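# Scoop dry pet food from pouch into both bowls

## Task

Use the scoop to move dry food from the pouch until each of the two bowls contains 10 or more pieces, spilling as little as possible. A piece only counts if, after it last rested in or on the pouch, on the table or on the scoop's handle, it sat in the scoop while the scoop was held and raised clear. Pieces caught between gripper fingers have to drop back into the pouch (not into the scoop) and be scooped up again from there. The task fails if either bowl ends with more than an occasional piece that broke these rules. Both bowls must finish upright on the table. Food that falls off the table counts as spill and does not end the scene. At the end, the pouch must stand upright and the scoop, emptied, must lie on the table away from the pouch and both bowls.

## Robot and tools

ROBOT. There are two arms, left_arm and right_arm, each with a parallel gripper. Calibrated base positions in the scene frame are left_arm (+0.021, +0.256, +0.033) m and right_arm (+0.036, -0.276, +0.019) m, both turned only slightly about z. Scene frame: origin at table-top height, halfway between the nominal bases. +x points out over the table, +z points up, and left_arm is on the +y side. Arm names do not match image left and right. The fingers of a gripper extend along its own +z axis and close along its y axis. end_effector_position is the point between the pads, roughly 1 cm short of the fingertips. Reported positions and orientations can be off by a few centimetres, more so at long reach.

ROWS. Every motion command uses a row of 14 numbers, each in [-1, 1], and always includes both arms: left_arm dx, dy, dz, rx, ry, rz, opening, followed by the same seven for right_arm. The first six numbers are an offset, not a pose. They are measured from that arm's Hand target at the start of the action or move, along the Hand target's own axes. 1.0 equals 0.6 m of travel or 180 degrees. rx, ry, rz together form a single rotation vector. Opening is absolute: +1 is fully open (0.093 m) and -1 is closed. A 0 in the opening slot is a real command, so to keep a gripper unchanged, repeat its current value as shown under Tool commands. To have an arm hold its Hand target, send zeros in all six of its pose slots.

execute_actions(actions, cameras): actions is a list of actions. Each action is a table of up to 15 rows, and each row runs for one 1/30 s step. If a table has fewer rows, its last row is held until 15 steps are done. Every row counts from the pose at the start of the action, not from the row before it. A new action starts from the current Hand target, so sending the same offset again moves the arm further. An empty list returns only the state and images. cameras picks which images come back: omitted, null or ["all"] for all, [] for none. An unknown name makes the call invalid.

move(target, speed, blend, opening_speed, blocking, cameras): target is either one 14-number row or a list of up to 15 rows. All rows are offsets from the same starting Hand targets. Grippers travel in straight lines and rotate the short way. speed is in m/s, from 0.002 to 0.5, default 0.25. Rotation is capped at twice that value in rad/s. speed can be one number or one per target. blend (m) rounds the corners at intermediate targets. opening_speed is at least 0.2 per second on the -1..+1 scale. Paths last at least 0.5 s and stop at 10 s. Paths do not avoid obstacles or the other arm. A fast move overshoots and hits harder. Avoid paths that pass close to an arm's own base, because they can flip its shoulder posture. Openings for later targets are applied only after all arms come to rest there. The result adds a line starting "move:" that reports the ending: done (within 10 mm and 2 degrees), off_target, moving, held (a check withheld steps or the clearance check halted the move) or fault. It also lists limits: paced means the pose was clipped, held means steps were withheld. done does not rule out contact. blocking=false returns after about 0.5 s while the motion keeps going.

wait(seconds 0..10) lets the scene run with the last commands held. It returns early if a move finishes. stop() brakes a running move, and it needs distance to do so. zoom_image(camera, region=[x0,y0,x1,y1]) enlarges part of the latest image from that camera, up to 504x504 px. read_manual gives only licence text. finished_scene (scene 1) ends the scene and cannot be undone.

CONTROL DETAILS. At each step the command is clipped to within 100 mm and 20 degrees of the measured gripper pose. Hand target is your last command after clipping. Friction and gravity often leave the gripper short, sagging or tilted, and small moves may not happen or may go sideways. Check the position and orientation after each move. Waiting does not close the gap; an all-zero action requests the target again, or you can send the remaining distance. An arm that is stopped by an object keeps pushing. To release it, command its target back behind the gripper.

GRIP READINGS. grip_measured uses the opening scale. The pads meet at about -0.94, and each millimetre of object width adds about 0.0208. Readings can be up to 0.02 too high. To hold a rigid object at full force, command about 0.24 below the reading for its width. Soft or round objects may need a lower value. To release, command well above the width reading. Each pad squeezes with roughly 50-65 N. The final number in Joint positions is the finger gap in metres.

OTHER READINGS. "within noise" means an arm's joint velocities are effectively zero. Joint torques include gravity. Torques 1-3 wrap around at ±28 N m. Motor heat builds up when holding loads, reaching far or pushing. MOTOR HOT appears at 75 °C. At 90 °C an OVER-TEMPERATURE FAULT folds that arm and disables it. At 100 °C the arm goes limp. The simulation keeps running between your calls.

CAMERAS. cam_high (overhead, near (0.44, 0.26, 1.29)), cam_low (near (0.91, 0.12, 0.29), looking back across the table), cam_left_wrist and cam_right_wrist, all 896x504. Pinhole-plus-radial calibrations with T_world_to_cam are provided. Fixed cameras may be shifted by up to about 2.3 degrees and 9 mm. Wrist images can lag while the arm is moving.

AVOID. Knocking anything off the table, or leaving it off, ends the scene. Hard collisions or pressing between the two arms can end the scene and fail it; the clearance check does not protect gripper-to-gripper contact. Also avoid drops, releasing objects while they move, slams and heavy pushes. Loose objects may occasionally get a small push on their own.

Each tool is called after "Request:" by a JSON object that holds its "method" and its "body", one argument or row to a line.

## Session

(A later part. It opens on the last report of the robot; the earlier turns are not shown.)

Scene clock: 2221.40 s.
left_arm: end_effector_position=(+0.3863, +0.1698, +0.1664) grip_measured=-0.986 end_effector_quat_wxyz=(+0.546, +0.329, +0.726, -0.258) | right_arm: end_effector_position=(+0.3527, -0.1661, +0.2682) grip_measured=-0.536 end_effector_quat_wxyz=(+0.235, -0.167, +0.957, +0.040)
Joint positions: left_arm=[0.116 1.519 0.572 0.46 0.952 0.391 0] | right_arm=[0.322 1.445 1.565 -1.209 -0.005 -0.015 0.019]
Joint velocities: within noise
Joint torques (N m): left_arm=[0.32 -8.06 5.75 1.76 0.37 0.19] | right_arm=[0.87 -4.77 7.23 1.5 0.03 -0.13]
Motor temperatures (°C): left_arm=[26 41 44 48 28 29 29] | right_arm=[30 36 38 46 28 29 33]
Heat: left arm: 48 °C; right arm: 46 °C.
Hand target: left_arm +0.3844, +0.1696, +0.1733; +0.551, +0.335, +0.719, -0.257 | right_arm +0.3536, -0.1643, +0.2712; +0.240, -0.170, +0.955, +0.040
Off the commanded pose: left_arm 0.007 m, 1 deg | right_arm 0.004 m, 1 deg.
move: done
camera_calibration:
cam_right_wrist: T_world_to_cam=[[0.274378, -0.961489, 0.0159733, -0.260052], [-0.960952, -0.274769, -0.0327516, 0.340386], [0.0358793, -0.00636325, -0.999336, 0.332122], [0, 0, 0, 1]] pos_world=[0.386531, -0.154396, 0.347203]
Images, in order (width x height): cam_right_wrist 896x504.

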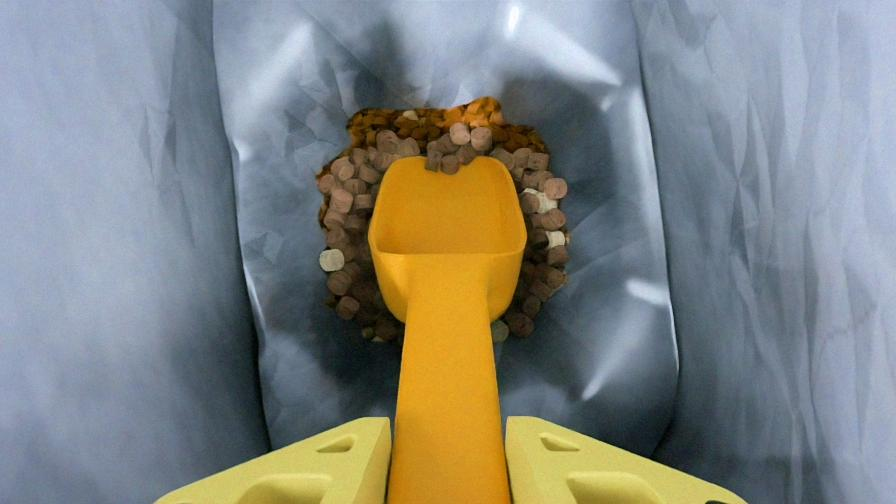

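Request:
{"method": "move", "body": {
  "target": [0,0,0,0,0,0,-1,0.0094,0,0.0176,0,0.105,0,-0.54],
  "speed": 0.1,
  "cameras": ["cam_right_wrist"]
}}

Scene clock: 2228.73 s.
left_arm: end_effector_position=(+0.3863, +0.1698, +0.1664) grip_measured=-0.986 end_effector_quat_wxyz=(+0.546, +0.329, +0.726, -0.258) | right_arm: end_effector_position=(+0.3551, -0.1653, +0.2656) grip_measured=-0.536 end_effector_quat_wxyz=(+0.115, -0.171, +0.978, +0.021)
Joint positions: left_arm=[0.116 1.519 0.572 0.46 0.952 0.391 0] | right_arm=[0.322 1.697 1.896 -1.536 -0.005 -0.015 0.019]
Joint velocities: within noise
Joint torques (N m): left_arm=[0.32 -8.06 5.75 1.76 0.38 0.19] | right_arm=[1.11 -4.3 6.79 0.71 0.09 -0.1]
Motor temperatures (°C): left_arm=[26 41 44 48 28 29 29] | right_arm=[30 36 38 45 28 29 32]
Heat: left arm: 48 °C; right arm: 45 °C.
Hand target: left_arm +0.3844, +0.1696, +0.1733; +0.551, +0.335, +0.719, -0.257 | right_arm +0.3535, -0.1644, +0.2592; +0.079, -0.175, +0.981, +0.011
Off the commanded pose: left_arm 0.007 m, 1 deg | right_arm 0.007 m, 4 deg.
joint sent to its limit (right arm) — joint 4 (wrist pitch), lower limit. The joint targets still meet the commanded pose.
move: off_target (right_arm)
camera_calibration:
cam_right_wrist: T_world_to_cam=[[0.279592, -0.959701, 0.0283276, -0.264716], [-0.939757, -0.267499, 0.212842, 0.271225], [-0.196687, -0.0861299, -0.976676, 0.392761], [0, 0, 0, 1]] pos_world=[0.406149, -0.147668, 0.333371]
Images, in order (width x height): cam_right_wrist 896x504.

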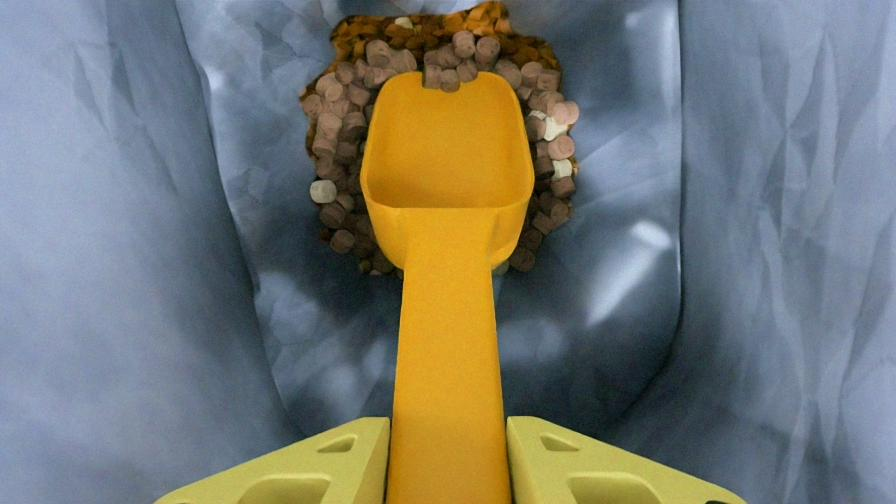

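Request:
{"method": "move", "body": {
  "target": [0,0,0,0,0,0,-1,0.0067,0,0.0411,0,0.015,0,-0.54],
  "speed": 0.1,
  "cameras": ["cam_right_wrist"]
}}

Scene clock: 2238.77 s.
left_arm: end_effector_position=(+0.3863, +0.1698, +0.1664) grip_measured=-0.986 end_effector_quat_wxyz=(+0.546, +0.329, +0.726, -0.258) | right_arm: end_effector_position=(+0.3454, -0.1686, +0.2554) grip_measured=-0.536 end_effector_quat_wxyz=(+0.076, -0.171, +0.982, +0.015)
Joint positions: left_arm=[0.116 1.519 0.572 0.46 0.952 0.391 0] | right_arm=[0.322 1.721 1.896 -1.592 -0.005 -0.015 0.019]
Joint velocities: within noise
Joint torques (N m): left_arm=[0.31 -8.06 5.76 1.77 0.37 0.19] | right_arm=[1.11 -3.17 2.96 1.14 0.1 -0.11]
Motor temperatures (°C): left_arm=[26 41 44 48 28 29 29] | right_arm=[30 36 38 43 28 29 32]
Heat: left arm: 48 °C; right arm: 43 °C.
Hand target: left_arm +0.3844, +0.1696, +0.1733; +0.551, +0.335, +0.719, -0.257 | right_arm +0.3536, -0.1645, +0.2342; +0.056, -0.175, +0.983, +0.007
Off the commanded pose: left_arm 0.007 m, 1 deg | right_arm 0.023 m, 2 deg.
joint read past its limit (right arm) — joint 4 (wrist pitch), lower limit.
move: off_target (right_arm)
camera_calibration:
cam_right_wrist: T_world_to_cam=[[0.281879, -0.958917, 0.031989, -0.266503], [-0.920686, -0.260958, 0.29024, 0.238123], [-0.269968, -0.111264, -0.956419, 0.396562], [0, 0, 0, 1]] pos_world=[0.401417, -0.149291, 0.318692]
Images, in order (width x height): cam_right_wrist 896x504.

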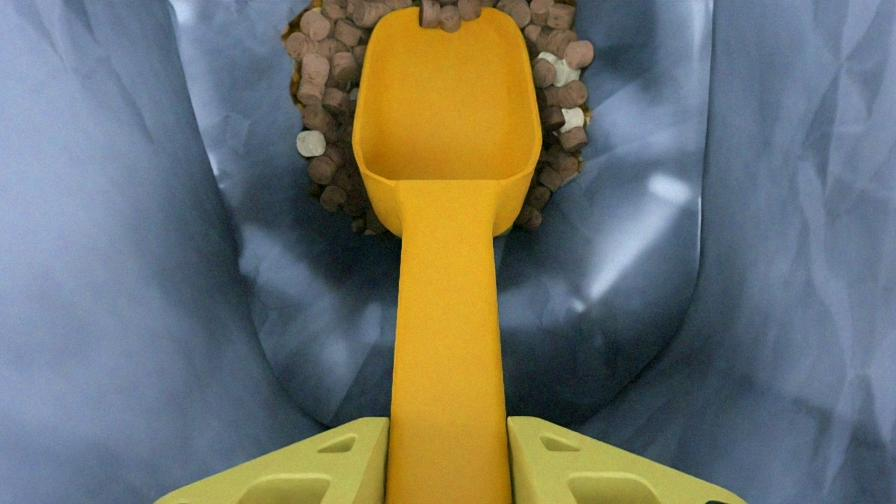

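Request:
{"method": "move", "body": {
  "target": [0,0,0,0,0,0,-1,0,0,0,0,0,0,-1],
  "opening_speed": 0.6,
  "cameras": []
}}

Scene clock: 2247.70 s.
left_arm: end_effector_position=(+0.3863, +0.1698, +0.1664) grip_measured=-0.986 end_effector_quat_wxyz=(+0.546, +0.329, +0.726, -0.258) | right_arm: end_effector_position=(+0.3454, -0.1686, +0.2554) grip_measured=-0.620 end_effector_quat_wxyz=(+0.076, -0.171, +0.982, +0.015)
Joint positions: left_arm=[0.116 1.519 0.572 0.46 0.952 0.391 0] | right_arm=[0.322 1.721 1.896 -1.592 -0.005 -0.015 0.015]
Joint velocities: within noise
Joint torques (N m): left_arm=[0.31 -8.06 5.78 1.77 0.36 0.19] | right_arm=[1.11 -3.19 2.92 1.14 0.1 -0.1]
Motor temperatures (°C): left_arm=[26 40 44 48 28 29 29] | right_arm=[30 36 38 42 28 29 32]
Heat: left arm: 48 °C; right arm: 42 °C.
Hand target: left_arm +0.3844, +0.1696, +0.1733; +0.551, +0.335, +0.719, -0.257 | right_arm +0.3536, -0.1645, +0.2342; +0.056, -0.175, +0.983, +0.007
Off the commanded pose: left_arm 0.007 m, 1 deg | right_arm 0.023 m, 2 deg.
joint read past its limit (right arm) — joint 4 (wrist pitch), lower limit.
move: off_target (right_arm)
No camera images: "cameras" was empty.

Request:
{"method": "move", "body": {
  "target": [
    [0,0,0,0,0,0,-1,-0.0062,0,-0.1518,0,-0.075,0,-1],
    [0,0,0,0,0,0,-1,0.049,0,-0.1095,0,-0.0583,0,-1]
  ],
  "speed": 0.1,
  "cameras": ["cam_right_wrist"]
}}

Scene clock: 2265.90 s.
left_arm: end_effector_position=(+0.3863, +0.1698, +0.1664) grip_measured=-0.986 end_effector_quat_wxyz=(+0.546, +0.329, +0.726, -0.258) | right_arm: end_effector_position=(+0.3272, -0.1749, +0.2981) grip_measured=-0.627 end_effector_quat_wxyz=(+0.163, -0.170, +0.972, +0.028)
Joint positions: left_arm=[0.116 1.519 0.572 0.46 0.952 0.391 0] | right_arm=[0.322 1.548 1.854 -1.545 -0.005 -0.015 0.015]
Joint velocities: within noise
Joint torques (N m): left_arm=[0.31 -8.06 5.76 1.76 0.37 0.18] | right_arm=[0.9 -6.16 4.01 1.03 0.06 -0.14]
Motor temperatures (°C): left_arm=[26 40 44 48 28 29 29] | right_arm=[30 36 38 41 28 29 32]
Heat: left arm: 48 °C; right arm: 41 °C.
Hand target: left_arm +0.3844, +0.1696, +0.1733; +0.551, +0.335, +0.719, -0.257 | right_arm +0.3191, -0.1768, +0.2961; +0.146, -0.173, +0.974, +0.023
Off the commanded pose: left_arm 0.007 m, 1 deg | right_arm 0.009 m, 2 deg.
joint sent to its limit (right arm) — joint 4 (wrist pitch), lower limit. The joint targets still meet the commanded pose.
move: done
camera_calibration:
cam_right_wrist: T_world_to_cam=[[0.277191, -0.960525, 0.0236208, -0.264977], [-0.954989, -0.272724, 0.116693, 0.268248], [-0.105645, -0.0549039, -0.992887, 0.398729], [0, 0, 0, 1]] pos_world=[0.371747, -0.159467, 0.370849]
Images, in order (width x height): cam_right_wrist 896x504.

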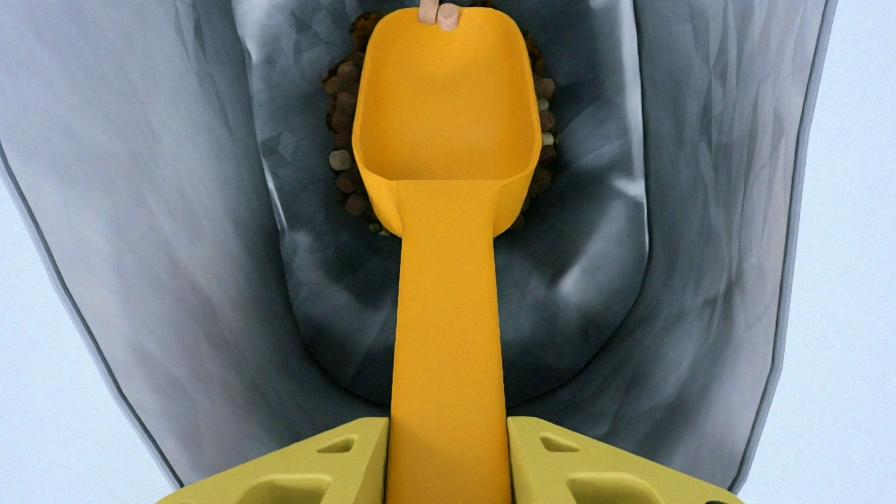

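Request:
{"method": "move", "body": {
  "target": [0,0,0,0,0,0,-1,0.0256,0,0.0723,0,0.0333,0,-1],
  "speed": 0.06,
  "cameras": ["cam_right_wrist"]
}}

Scene clock: 2274.27 s.
left_arm: end_effector_position=(+0.3863, +0.1698, +0.1664) grip_measured=-0.986 end_effector_quat_wxyz=(+0.546, +0.329, +0.726, -0.258) | right_arm: end_effector_position=(+0.3385, -0.1717, +0.2656) grip_measured=-0.627 end_effector_quat_wxyz=(+0.151, -0.170, +0.974, +0.025)
Joint positions: left_arm=[0.116 1.519 0.572 0.46 0.952 0.391 0] | right_arm=[0.322 1.554 1.723 -1.434 -0.001 -0.015 0.015]
Joint velocities: within noise
Joint torques (N m): left_arm=[0.32 -8.05 5.78 1.76 0.36 0.18] | right_arm=[0.84 -4.63 4.21 0.3 0.04 -0.13]
Motor temperatures (°C): left_arm=[26 40 44 48 28 29 29] | right_arm=[30 37 38 41 28 29 32]
Heat: left arm: 48 °C; right arm: 41 °C.
Hand target: left_arm +0.3844, +0.1696, +0.1733; +0.551, +0.335, +0.719, -0.257 | right_arm +0.3173, -0.1778, +0.2502; +0.095, -0.174, +0.980, +0.014
Off the commanded pose: left_arm 0.007 m, 1 deg | right_arm 0.027 m, 7 deg.
move: off_target (right_arm)
camera_calibration:
cam_right_wrist: T_world_to_cam=[[0.27663, -0.960554, 0.0284886, -0.265379], [-0.952392, -0.270085, 0.141434, 0.276688], [-0.12816, -0.0662572, -0.989538, 0.372579], [0, 0, 0, 1]] pos_world=[0.384677, -0.155496, 0.337109]
Images, in order (width x height): cam_right_wrist 896x504.

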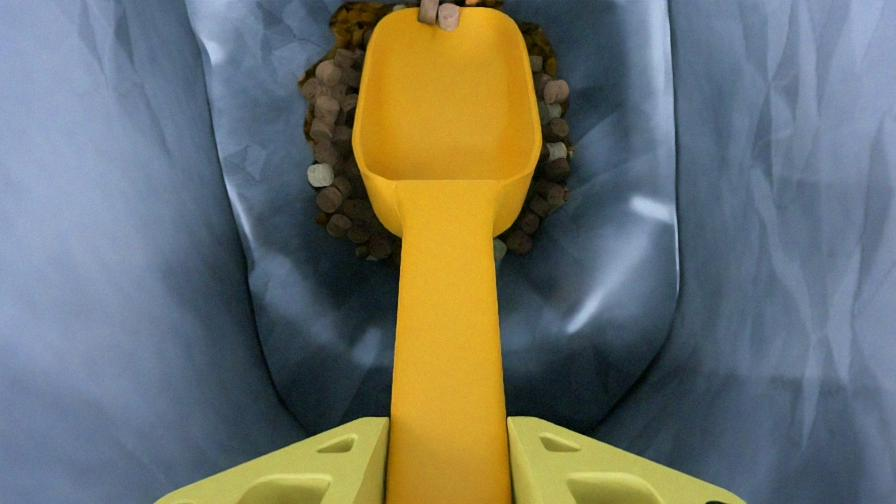

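Request:
{"method": "move", "body": {
  "target": [0,0,0,0,0,0,-1,-0.0768,0,0.015,0,-0.0722,0,-1],
  "speed": 0.06,
  "cameras": ["cam_right_wrist"]
}}

Scene clock: 2319.67 s.
left_arm: end_effector_position=(+0.3863, +0.1698, +0.1663) grip_measured=-0.986 end_effector_quat_wxyz=(+0.546, +0.329, +0.726, -0.258) | right_arm: end_effector_position=(+0.3375, -0.1720, +0.2545) grip_measured=-0.627 end_effector_quat_wxyz=(+0.168, -0.169, +0.971, +0.027)
Joint positions: left_arm=[0.116 1.519 0.572 0.46 0.952 0.391 0] | right_arm=[0.322 1.5 1.613 -1.343 -0.001 -0.015 0.015]
Joint velocities: within noise
Joint torques (N m): left_arm=[0.31 -8.08 5.76 1.77 0.37 0.19] | right_arm=[0.94 -3.89 3.58 2.36 0 -0.12]
Motor temperatures (°C): left_arm=[26 40 44 49 28 29 29] | right_arm=[30 37 38 39 28 29 33]
Heat: left arm: 49 °C; right arm: 39 °C.
Hand target: left_arm +0.3844, +0.1696, +0.1732; +0.551, +0.335, +0.719, -0.257 | right_arm +0.3614, -0.1616, +0.2501; +0.205, -0.172, +0.963, +0.034
Off the commanded pose: left_arm 0.007 m, 1 deg | right_arm 0.026 m, 4 deg.
move: off_target (right_arm)
camera_calibration:
cam_right_wrist: T_world_to_cam=[[0.275714, -0.960868, 0.0267178, -0.264406], [-0.956511, -0.271498, 0.106661, 0.287306], [-0.0952337, -0.0549639, -0.993936, 0.35346], [0, 0, 0, 1]] pos_world=[0.381373, -0.156629, 0.327737]
Images, in order (width x height): cam_right_wrist 896x504.

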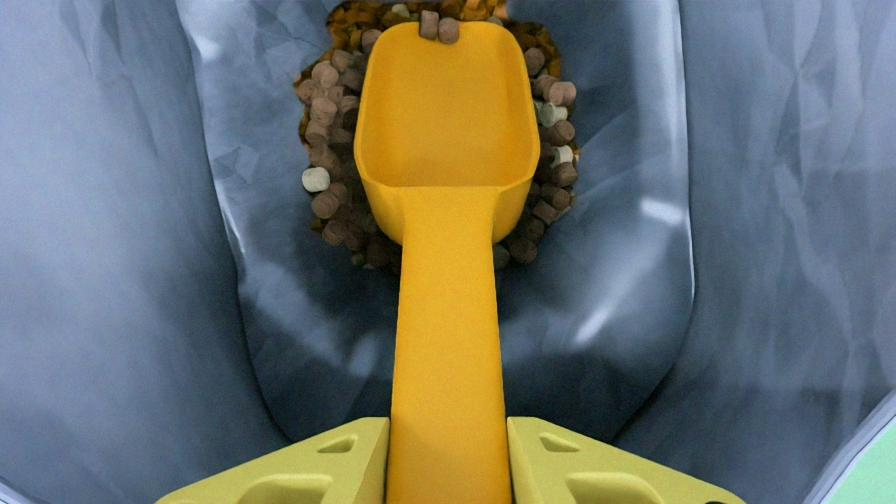

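Request:
{"method": "move", "body": {
  "target": [
    [0,0,0,0,0,0,-1,-0.0102,0,-0.1049,0,-0.0111,0,-1],
    [0,0,0,0,0,0,-1,0.0007,0,-0.1828,0,-0.0667,0,-1],
    [0,0,0,0,0,0,-1,-0.0087,0,-0.3063,0,-0.1444,0,-1]
  ],
  "speed": 0.12,
  "blend": 0.01,
  "cameras": ["cam_high","cam_right_wrist"]
}}

Scene clock: 2341.23 s.
left_arm: end_effector_position=(+0.3863, +0.1698, +0.1663) grip_measured=-0.986 end_effector_quat_wxyz=(+0.546, +0.329, +0.726, -0.258) | right_arm: end_effector_position=(+0.2949, -0.1867, +0.4054) grip_measured=-0.627 end_effector_quat_wxyz=(+0.392, -0.158, +0.904, +0.063)
Joint positions: left_arm=[0.116 1.519 0.572 0.46 0.952 0.391 0] | right_arm=[0.322 1.23 1.845 -1.369 0 -0.015 0.015]
Joint velocities: within noise
Joint torques (N m): left_arm=[0.31 -8.06 5.75 1.77 0.37 0.19] | right_arm=[0.16 -2.61 7.41 2.28 -0.13 -0.17]
Motor temperatures (°C): left_arm=[26 40 44 49 28 29 29] | right_arm=[30 36 38 42 28 29 33]
Heat: left arm: 49 °C; right arm: 42 °C.
Hand target: left_arm +0.3844, +0.1696, +0.1732; +0.551, +0.335, +0.719, -0.257 | right_arm +0.2954, -0.1848, +0.4201; +0.416, -0.160, +0.892, +0.071
Off the commanded pose: left_arm 0.007 m, 1 deg | right_arm 0.015 m, 3 deg.
move: off_target (right_arm)
camera_calibration:
cam_right_wrist: T_world_to_cam=[[0.268955, -0.963152, 0.00101198, -0.258874], [-0.898911, -0.251393, -0.358831, 0.401909], [0.345864, 0.0955996, -0.933402, 0.371985], [0, 0, 0, 1]] pos_world=[0.30225, -0.18386, 0.491691]
Images, in order (width x height): cam_high 896x504, cam_right_wrist 896x504.

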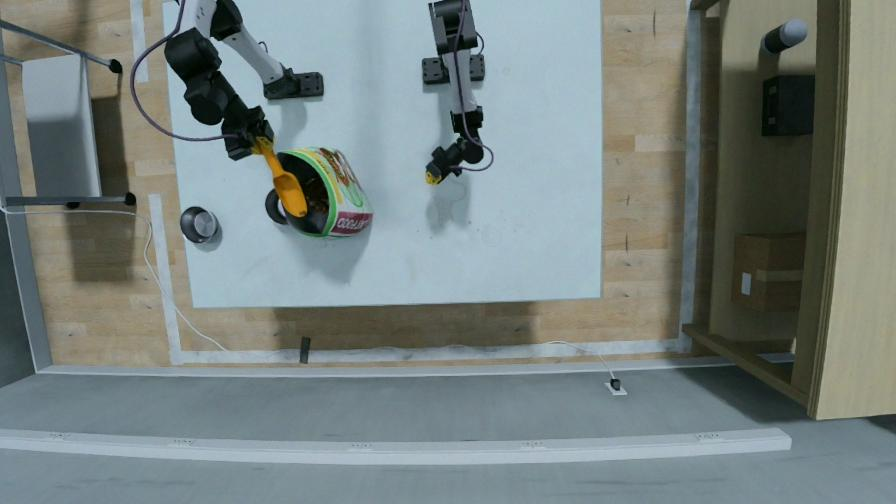

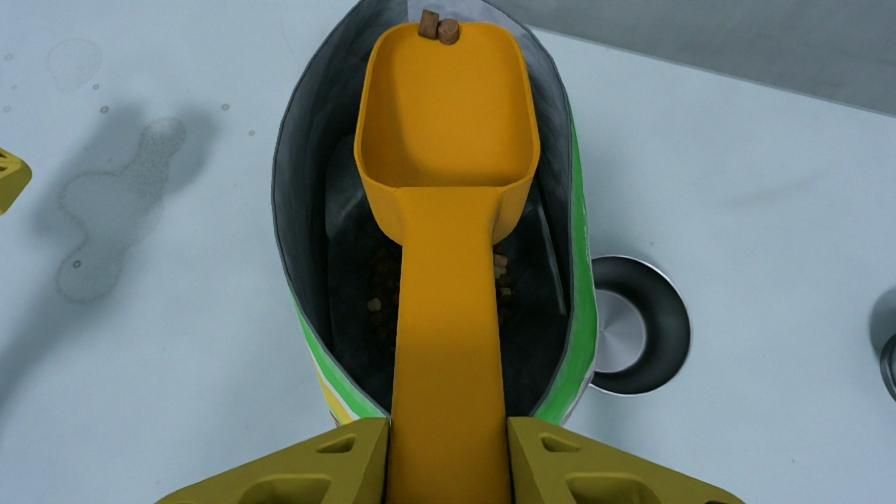

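Request:
{"method": "move", "body": {
  "target": [
    [-0.3207,-0.0567,-0.1353,0.0497,0.1385,0.0259,-1,-0.0455,-0.158,0.0573,0.0751,-0.1326,0.0399,-1],
    [-0.3673,-0.2298,0.0388,0.0497,0.1385,0.0259,-1,-0.0455,-0.158,0.0573,0.0751,-0.1326,0.0399,-1]
  ],
  "speed": 0.15,
  "blend": 0.02
}}

Scene clock: 2398.77 s.
left_arm: end_effector_position=(+0.3251, +0.0212, +0.3812) grip_measured=-0.986 end_effector_quat_wxyz=(+0.363, +0.457, +0.783, -0.216) | right_arm: end_effector_position=(+0.3711, -0.2584, +0.4141) grip_measured=-0.627 end_effector_quat_wxyz=(+0.590, -0.038, +0.806, +0.018)
Joint positions: left_arm=[-0.493 1.511 1.822 -1.105 0.445 0.405 0] | right_arm=[0.018 1.044 1.333 -0.598 -0.048 -0.032 0.015]
Joint velocities: within noise
Joint torques (N m): left_arm=[-0.18 -5.9 5.94 1.9 0.04 0.06] | right_arm=[-0.32 -3.18 5.55 2.72 -0.17 -0.03]
Motor temperatures (°C): left_arm=[26 40 44 48 28 29 29] | right_arm=[30 34 39 44 28 29 33]
Heat: left arm: 48 °C; right arm: 44 °C.
Hand target: left_arm +0.3300, +0.0198, +0.3799; +0.366, +0.453, +0.785, -0.211 | right_arm +0.3692, -0.2586, +0.4194; +0.602, -0.036, +0.797, +0.024
Off the commanded pose: left_arm 0.005 m, 1 deg | right_arm 0.006 m, 2 deg.
move: done
camera_calibration:
cam_left_wrist: T_world_to_cam=[[-0.862774, -0.505573, 0.0041468, 0.292169], [-0.46007, 0.781667, -0.421108, 0.33237], [0.209659, -0.365229, -0.907001, 0.368022], [0, 0, 0, 1]] pos_world=[0.32783, 0.0223223, 0.472548]
cam_right_wrist: T_world_to_cam=[[0.02527, -0.99943, -0.0223878, -0.257668], [-0.687966, -0.00113778, -0.725742, 0.593829], [0.725303, 0.0337415, -0.687602, 0.102042], [0, 0, 0, 1]] pos_world=[0.341034, -0.260288, 0.495362]

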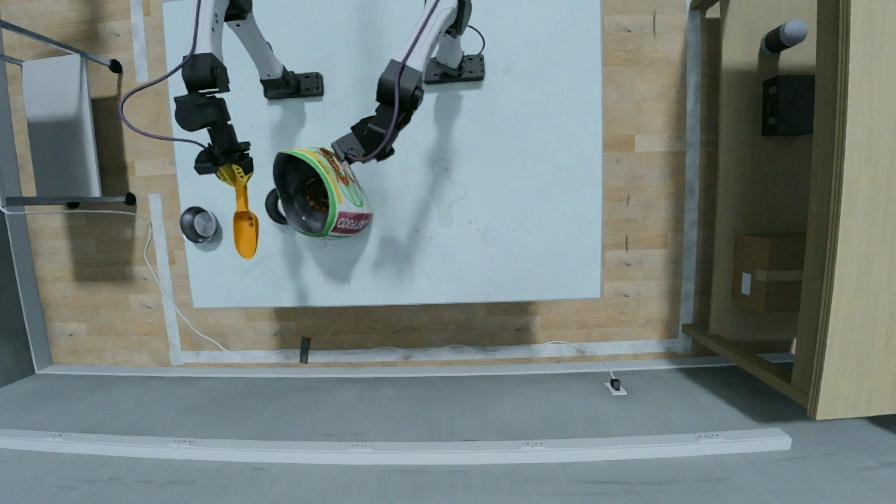

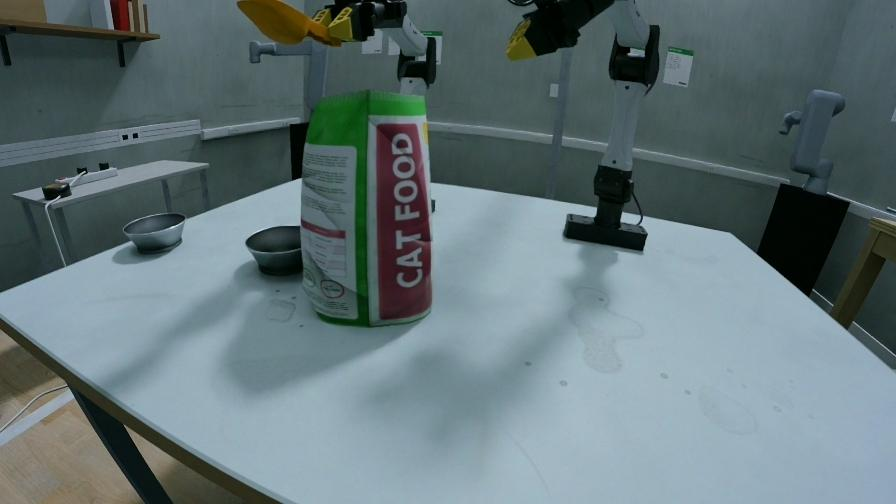

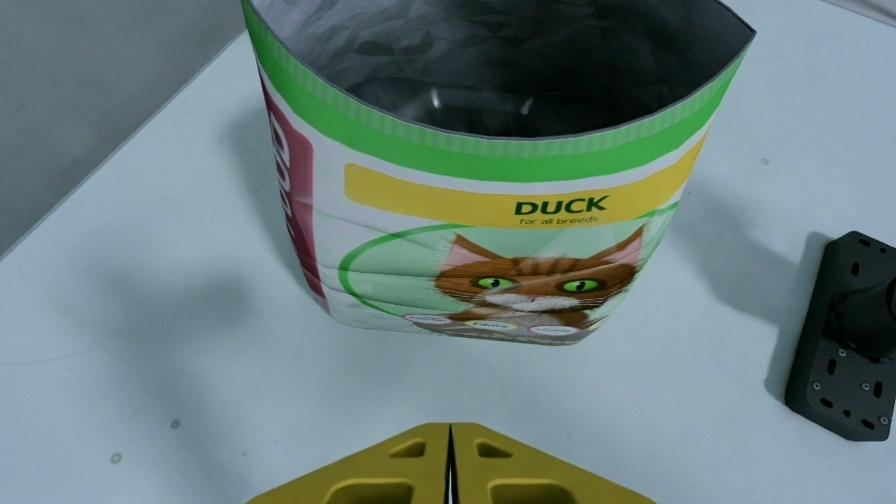

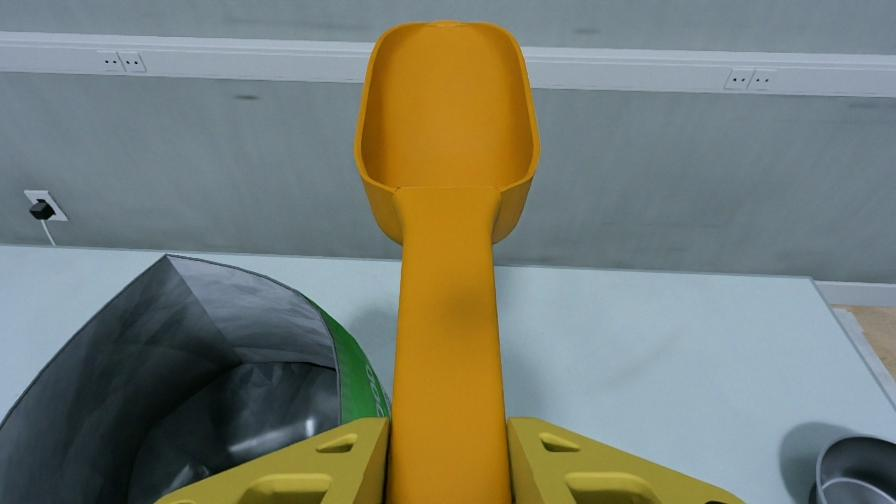

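Request:
{"method": "move", "body": {
  "target": [-0.1035,-0.0545,0.1232,0,0,0,-1,0,0,0,0,0,0,-1],
  "speed": 0.12,
  "cameras": ["cam_left_wrist","cam_high"]
}}

Request:
{"method": "zoom_image", "body": {
  "camera": "cam_high",
  "region": [160, 120, 420, 280]
}}

Scene clock: 2414.43 s.
left_arm: end_effector_position=(+0.3471, -0.0794, +0.3733) grip_measured=-0.986 end_effector_quat_wxyz=(+0.357, +0.458, +0.786, -0.214) | right_arm: end_effector_position=(+0.3712, -0.2584, +0.4143) grip_measured=-0.627 end_effector_quat_wxyz=(+0.590, -0.038, +0.806, +0.018)
Joint positions: left_arm=[-0.727 1.784 2.079 -1.043 0.276 0.234 0] | right_arm=[0.018 1.044 1.333 -0.597 -0.048 -0.032 0.015]
Joint velocities: within noise
Joint torques (N m): left_arm=[-0.12 -8.84 8.2 1.86 -0.07 0.04] | right_arm=[-0.35 -3.19 5.53 2.7 -0.16 -0.04]
Motor temperatures (°C): left_arm=[26 40 45 48 28 29 29] | right_arm=[30 34 39 48 28 29 33]
Heat: left arm: 48 °C; right arm: 48 °C.
Hand target: left_arm +0.3501, -0.0801, +0.3799; +0.366, +0.453, +0.785, -0.211 | right_arm +0.3692, -0.2586, +0.4195; +0.602, -0.036, +0.797, +0.024
Off the commanded pose: left_arm 0.007 m, 1 deg | right_arm 0.006 m, 2 deg.
move: done
camera_calibration:
cam_left_wrist: T_world_to_cam=[[-0.863212, -0.504788, 0.00728903, 0.259377], [-0.463246, 0.786268, -0.408884, 0.414653], [0.200669, -0.35633, -0.912557, 0.32539], [0, 0, 0, 1]] pos_world=[0.350688, -0.0791512, 0.464592]
Images, in order (width x height): cam_high 896x504, cam_left_wrist 896x504.

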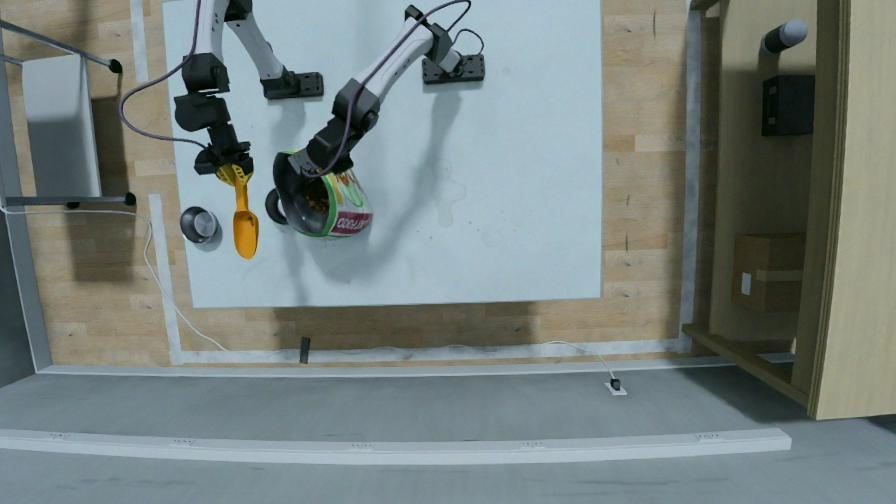

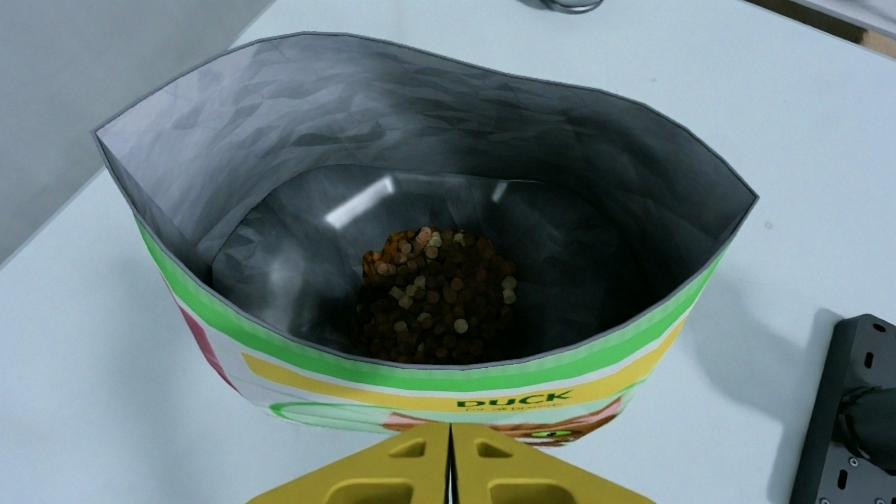

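Scaled by 1.938 from the camera's 896x504 image, which has a finer 1280x720 frame.

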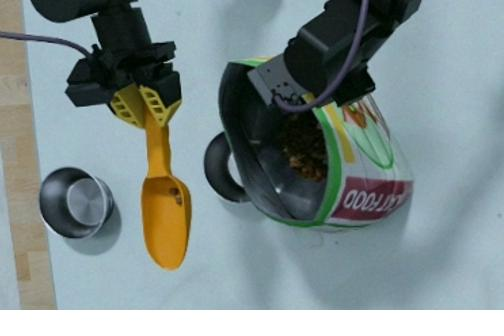

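Request:
{"method": "zoom_image", "body": {
  "camera": "cam_left_wrist",
  "region": [180, 150, 680, 400]
}}

Scaled by 1.008 from the camera's 896x504 image, which has a finer 1280x720 frame.

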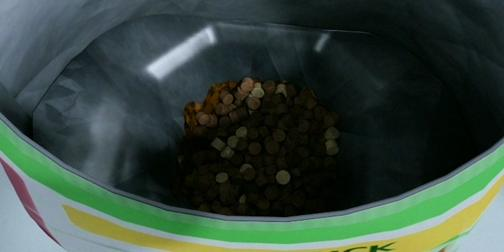

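Request:
{"method": "move", "body": {
  "target": [
    [0.2495,0.1278,-0.2971,0,0,0,-1,0.2922,-0.2802,0.0058,0.0925,-0.0166,0.0239,-1],
    [0.2495,0.1278,-0.2971,0,0,0,-1,0.478,-0.3671,0.3267,0.0925,-0.0166,0.0239,-1]
  ],
  "speed": 0.15,
  "blend": 0.03
}}

Request:
{"method": "zoom_image", "body": {
  "camera": "cam_low",
  "region": [60, 160, 360, 330]
}}

Scene clock: 2480.10 s.
left_arm: end_effector_position=(+0.2998, +0.1602, +0.3740) grip_measured=-0.986 end_effector_quat_wxyz=(+0.359, +0.451, +0.790, -0.210) | right_arm: end_effector_position=(+0.4897, -0.4675, +0.0826) grip_measured=-0.627 end_effector_quat_wxyz=(+0.606, +0.082, +0.789, -0.062)
Joint positions: left_arm=[0.041 1.399 1.761 -1.462 0.746 0.917 0] | right_arm=[-0.503 2.049 0.742 1.036 -0.28 -0.075 0.015]
Joint velocities: within noise
Joint torques (N m): left_arm=[0.44 -4.38 7.28 1.12 0.54 0.19] | right_arm=[1.01 -7.05 6.79 2.67 0.07 -0.03]
Motor temperatures (°C): left_arm=[26 41 49 49 28 29 29] | right_arm=[30 34 40 54 28 29 33]
Heat: left arm: 49 °C; right arm: 54 °C.
Hand target: left_arm +0.3000, +0.1599, +0.3800; +0.366, +0.453, +0.785, -0.211 | right_arm +0.4978, -0.4705, +0.0912; +0.620, +0.082, +0.777, -0.069
Off the commanded pose: left_arm 0.006 m, 1 deg | right_arm 0.012 m, 2 deg.
move: off_target (right_arm)
camera_calibration:
cam_left_wrist: T_world_to_cam=[[-0.85296, -0.52195, 0.00518916, 0.340013], [-0.478219, 0.777433, -0.40854, 0.210402], [0.209203, -0.35095, -0.912726, 0.417558], [0, 0, 0, 1]] pos_world=[0.303281, 0.160439, 0.46531]
cam_right_wrist: T_world_to_cam=[[-0.257838, -0.965247, -0.042633, -0.320775], [-0.622342, 0.199669, -0.756851, 0.498906], [0.73906, -0.168612, -0.652196, -0.309078], [0, 0, 0, 1]] pos_world=[0.45621, -0.461358, 0.162342]

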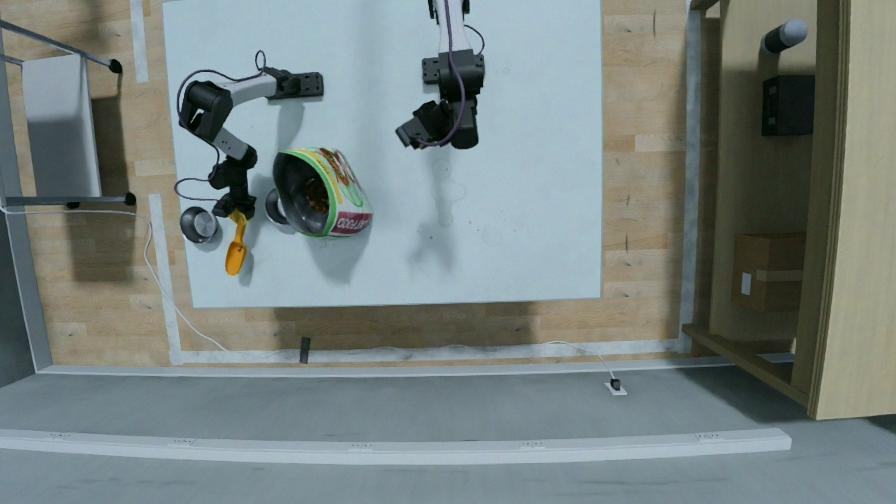

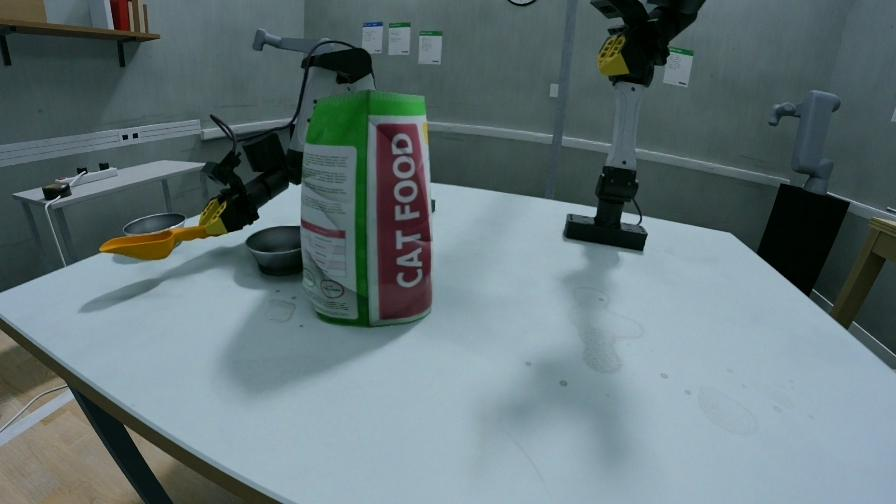

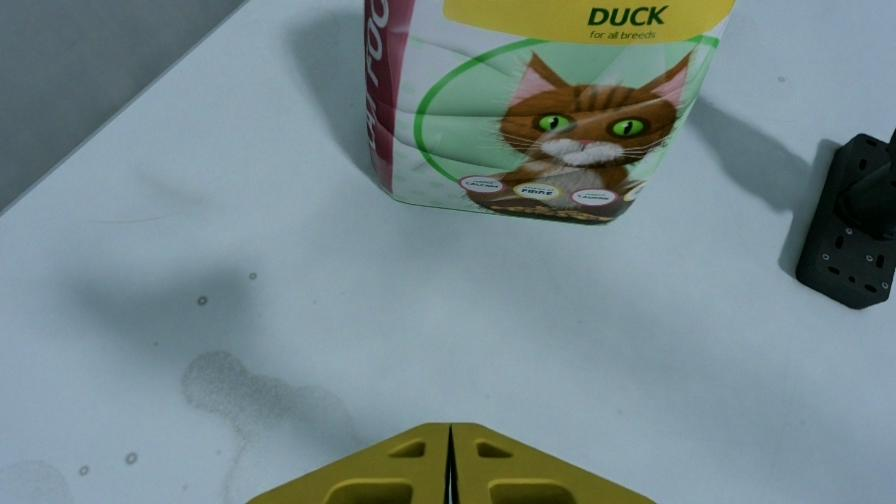

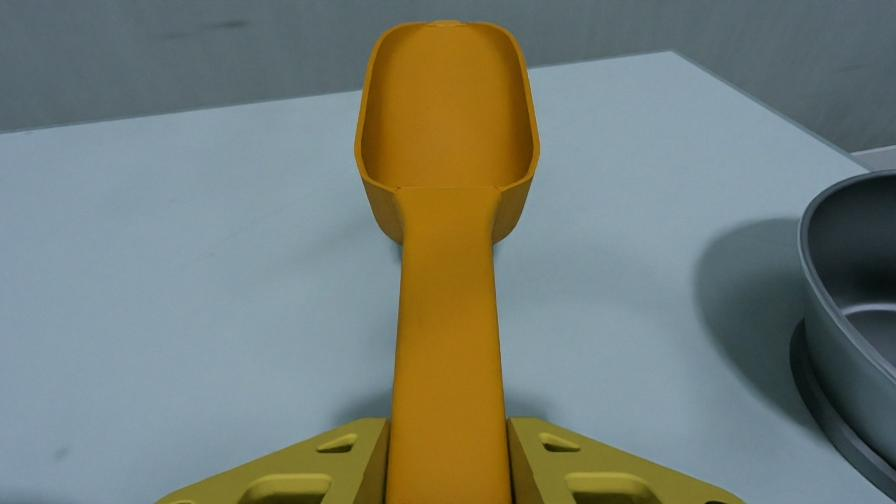

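Scaled by 1.680 from the camera's 896x504 image, which has a finer 1280x720 frame.

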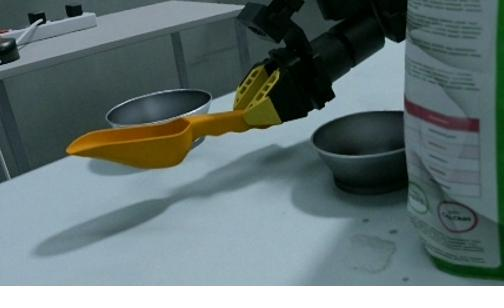

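Request:
{"method": "move", "body": {
  "target": [0,0,0,0,0,0,-1,0.0813,0,0.0186,0,0,0,-1],
  "speed": 0.05,
  "cameras": ["cam_right_wrist"]
}}

Request:
{"method": "zoom_image", "body": {
  "camera": "cam_right_wrist",
  "region": [300, 0, 600, 300]
}}

Scene clock: 2488.67 s.
left_arm: end_effector_position=(+0.2998, +0.1602, +0.3740) grip_measured=-0.986 end_effector_quat_wxyz=(+0.359, +0.451, +0.790, -0.210) | right_arm: end_effector_position=(+0.4935, -0.4697, +0.0430) grip_measured=-0.627 end_effector_quat_wxyz=(+0.618, +0.078, +0.779, -0.067)
Joint positions: left_arm=[0.041 1.399 1.761 -1.463 0.746 0.917 0] | right_arm=[-0.503 2.249 0.761 1.25 -0.279 -0.074 0.015]
Joint velocities: within noise
Joint torques (N m): left_arm=[0.43 -4.36 7.32 1.12 0.53 0.19] | right_arm=[0.95 -7.08 5.22 2.5 0.07 -0.04]
Motor temperatures (°C): left_arm=[26 40 48 47 28 29 29] | right_arm=[30 35 40 53 28 29 33]
Heat: left arm: 48 °C; right arm: 53 °C.
Hand target: left_arm +0.3001, +0.1599, +0.3800; +0.366, +0.453, +0.785, -0.211 | right_arm +0.4978, -0.4707, +0.0411; +0.620, +0.082, +0.777, -0.068
Off the commanded pose: left_arm 0.006 m, 1 deg | right_arm 0.005 m, 1 deg.
move: done
camera_calibration:
cam_right_wrist: T_world_to_cam=[[-0.257145, -0.965731, -0.0352282, -0.324428], [-0.599811, 0.188081, -0.777723, 0.456073], [0.757696, -0.178857, -0.62762, -0.353186], [0, 0, 0, 1]] pos_world=[0.45774, -0.462258, 0.121603]
Images, in order (width x height): cam_right_wrist 896x504.

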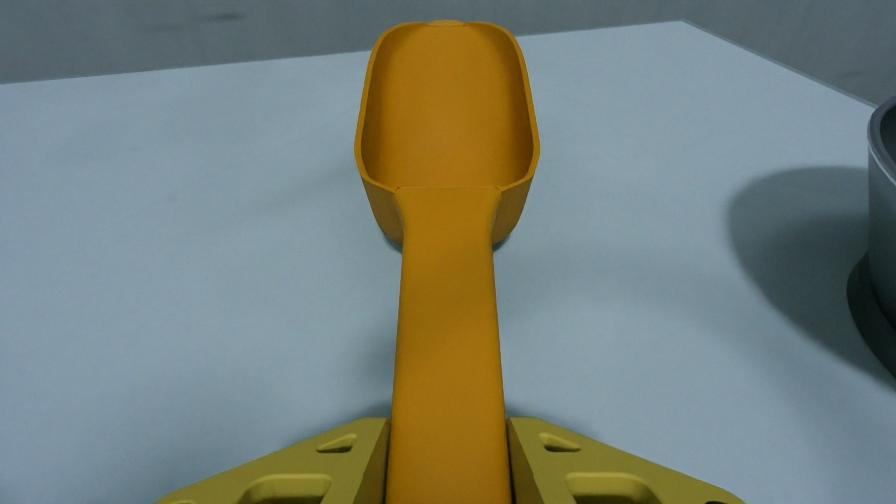

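Scaled by 1.680 from the camera's 896x504 image, which has a finer 1280x720 frame.

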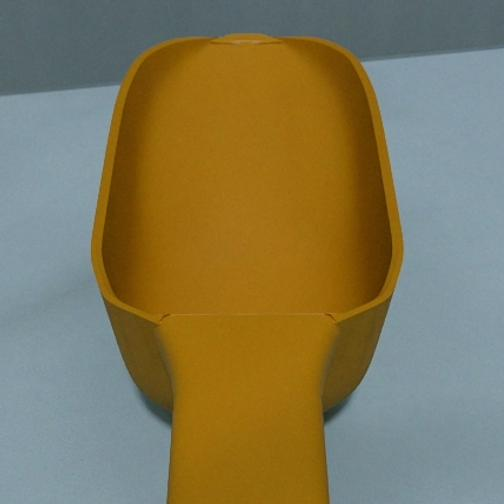

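Request:
{"method": "move", "body": {
  "target": [0.0,0,0,0,0,0,-1,-0.0096,0,0.0026,0,0,0,-1],
  "speed": 0.05
}}

Scene clock: 2519.73 s.
left_arm: end_effector_position=(+0.2997, +0.1602, +0.3739) grip_measured=-0.986 end_effector_quat_wxyz=(+0.359, +0.451, +0.790, -0.210) | right_arm: end_effector_position=(+0.4949, -0.4704, +0.0433) grip_measured=-0.627 end_effector_quat_wxyz=(+0.618, +0.078, +0.779, -0.067)
Joint positions: left_arm=[0.041 1.399 1.761 -1.463 0.746 0.917 0] | right_arm=[-0.503 2.249 0.768 1.243 -0.279 -0.074 0.015]
Joint velocities: within noise
Joint torques (N m): left_arm=[0.43 -4.37 7.3 1.12 0.53 0.19] | right_arm=[1.17 -8.54 5.44 2.32 0.09 -0.04]
Motor temperatures (°C): left_arm=[26 38 47 44 28 29 29] | right_arm=[30 39 39 53 28 29 33]
Heat: left arm: 47 °C; right arm: 53 °C.
Hand target: left_arm +0.3001, +0.1600, +0.3800; +0.366, +0.453, +0.785, -0.211 | right_arm +0.5006, -0.4712, +0.0464; +0.620, +0.082, +0.777, -0.068
Off the commanded pose: left_arm 0.006 m, 1 deg | right_arm 0.007 m, 1 deg.
move: done
camera_calibration:
cam_left_wrist: T_world_to_cam=[[-0.852956, -0.52195, 0.00586519, 0.33964], [-0.47853, 0.777412, -0.408216, 0.210292], [0.208509, -0.350997, -0.912867, 0.417789], [0, 0, 0, 1]] pos_world=[0.303216, 0.160434, 0.465238]
cam_right_wrist: T_world_to_cam=[[-0.257169, -0.965718, -0.035405, -0.324739], [-0.600333, 0.188363, -0.777252, 0.457645], [0.757275, -0.17863, -0.628193, -0.353759], [0, 0, 0, 1]] pos_world=[0.459119, -0.463002, 0.121979]

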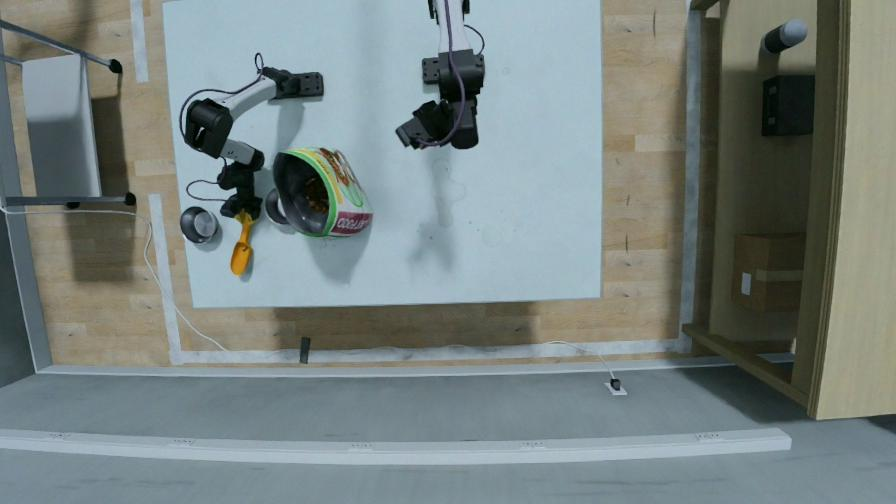

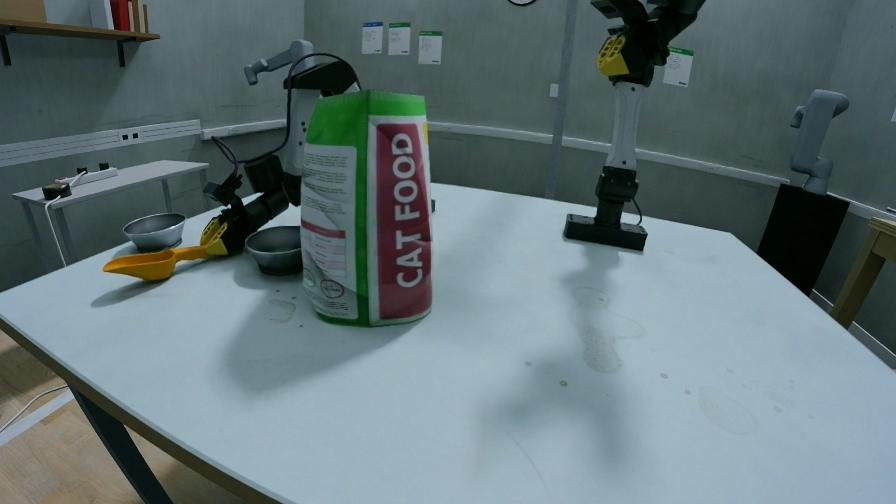

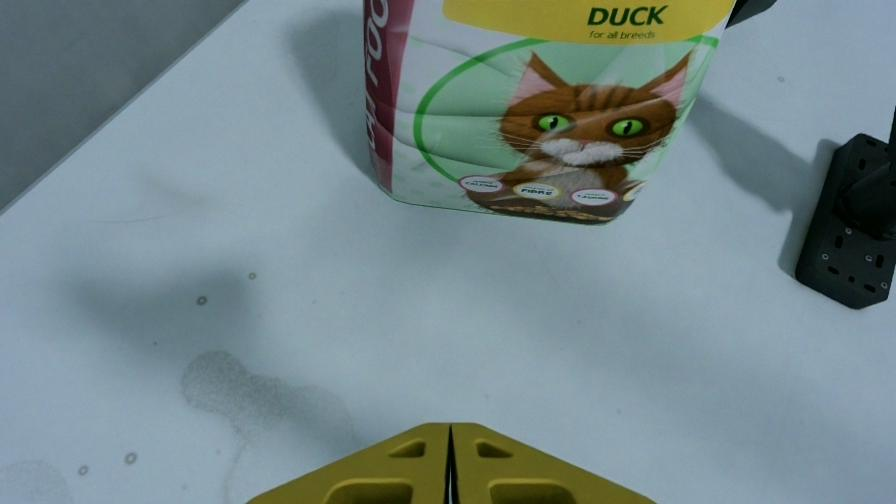

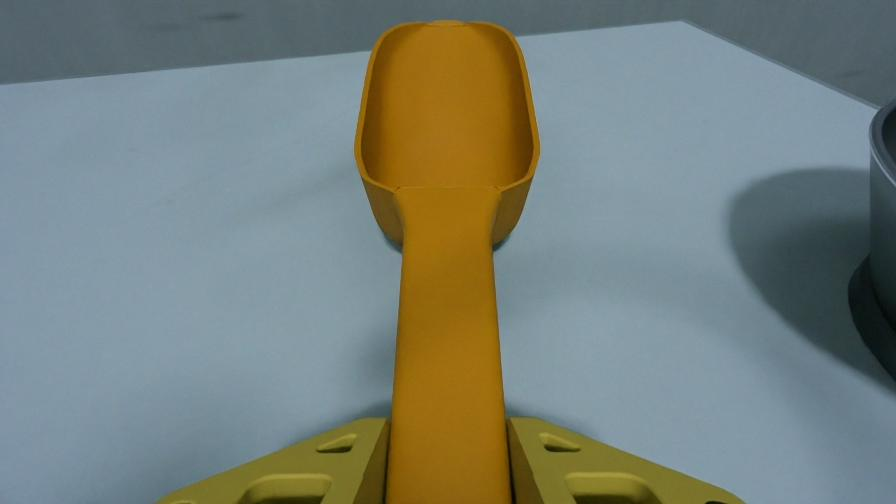

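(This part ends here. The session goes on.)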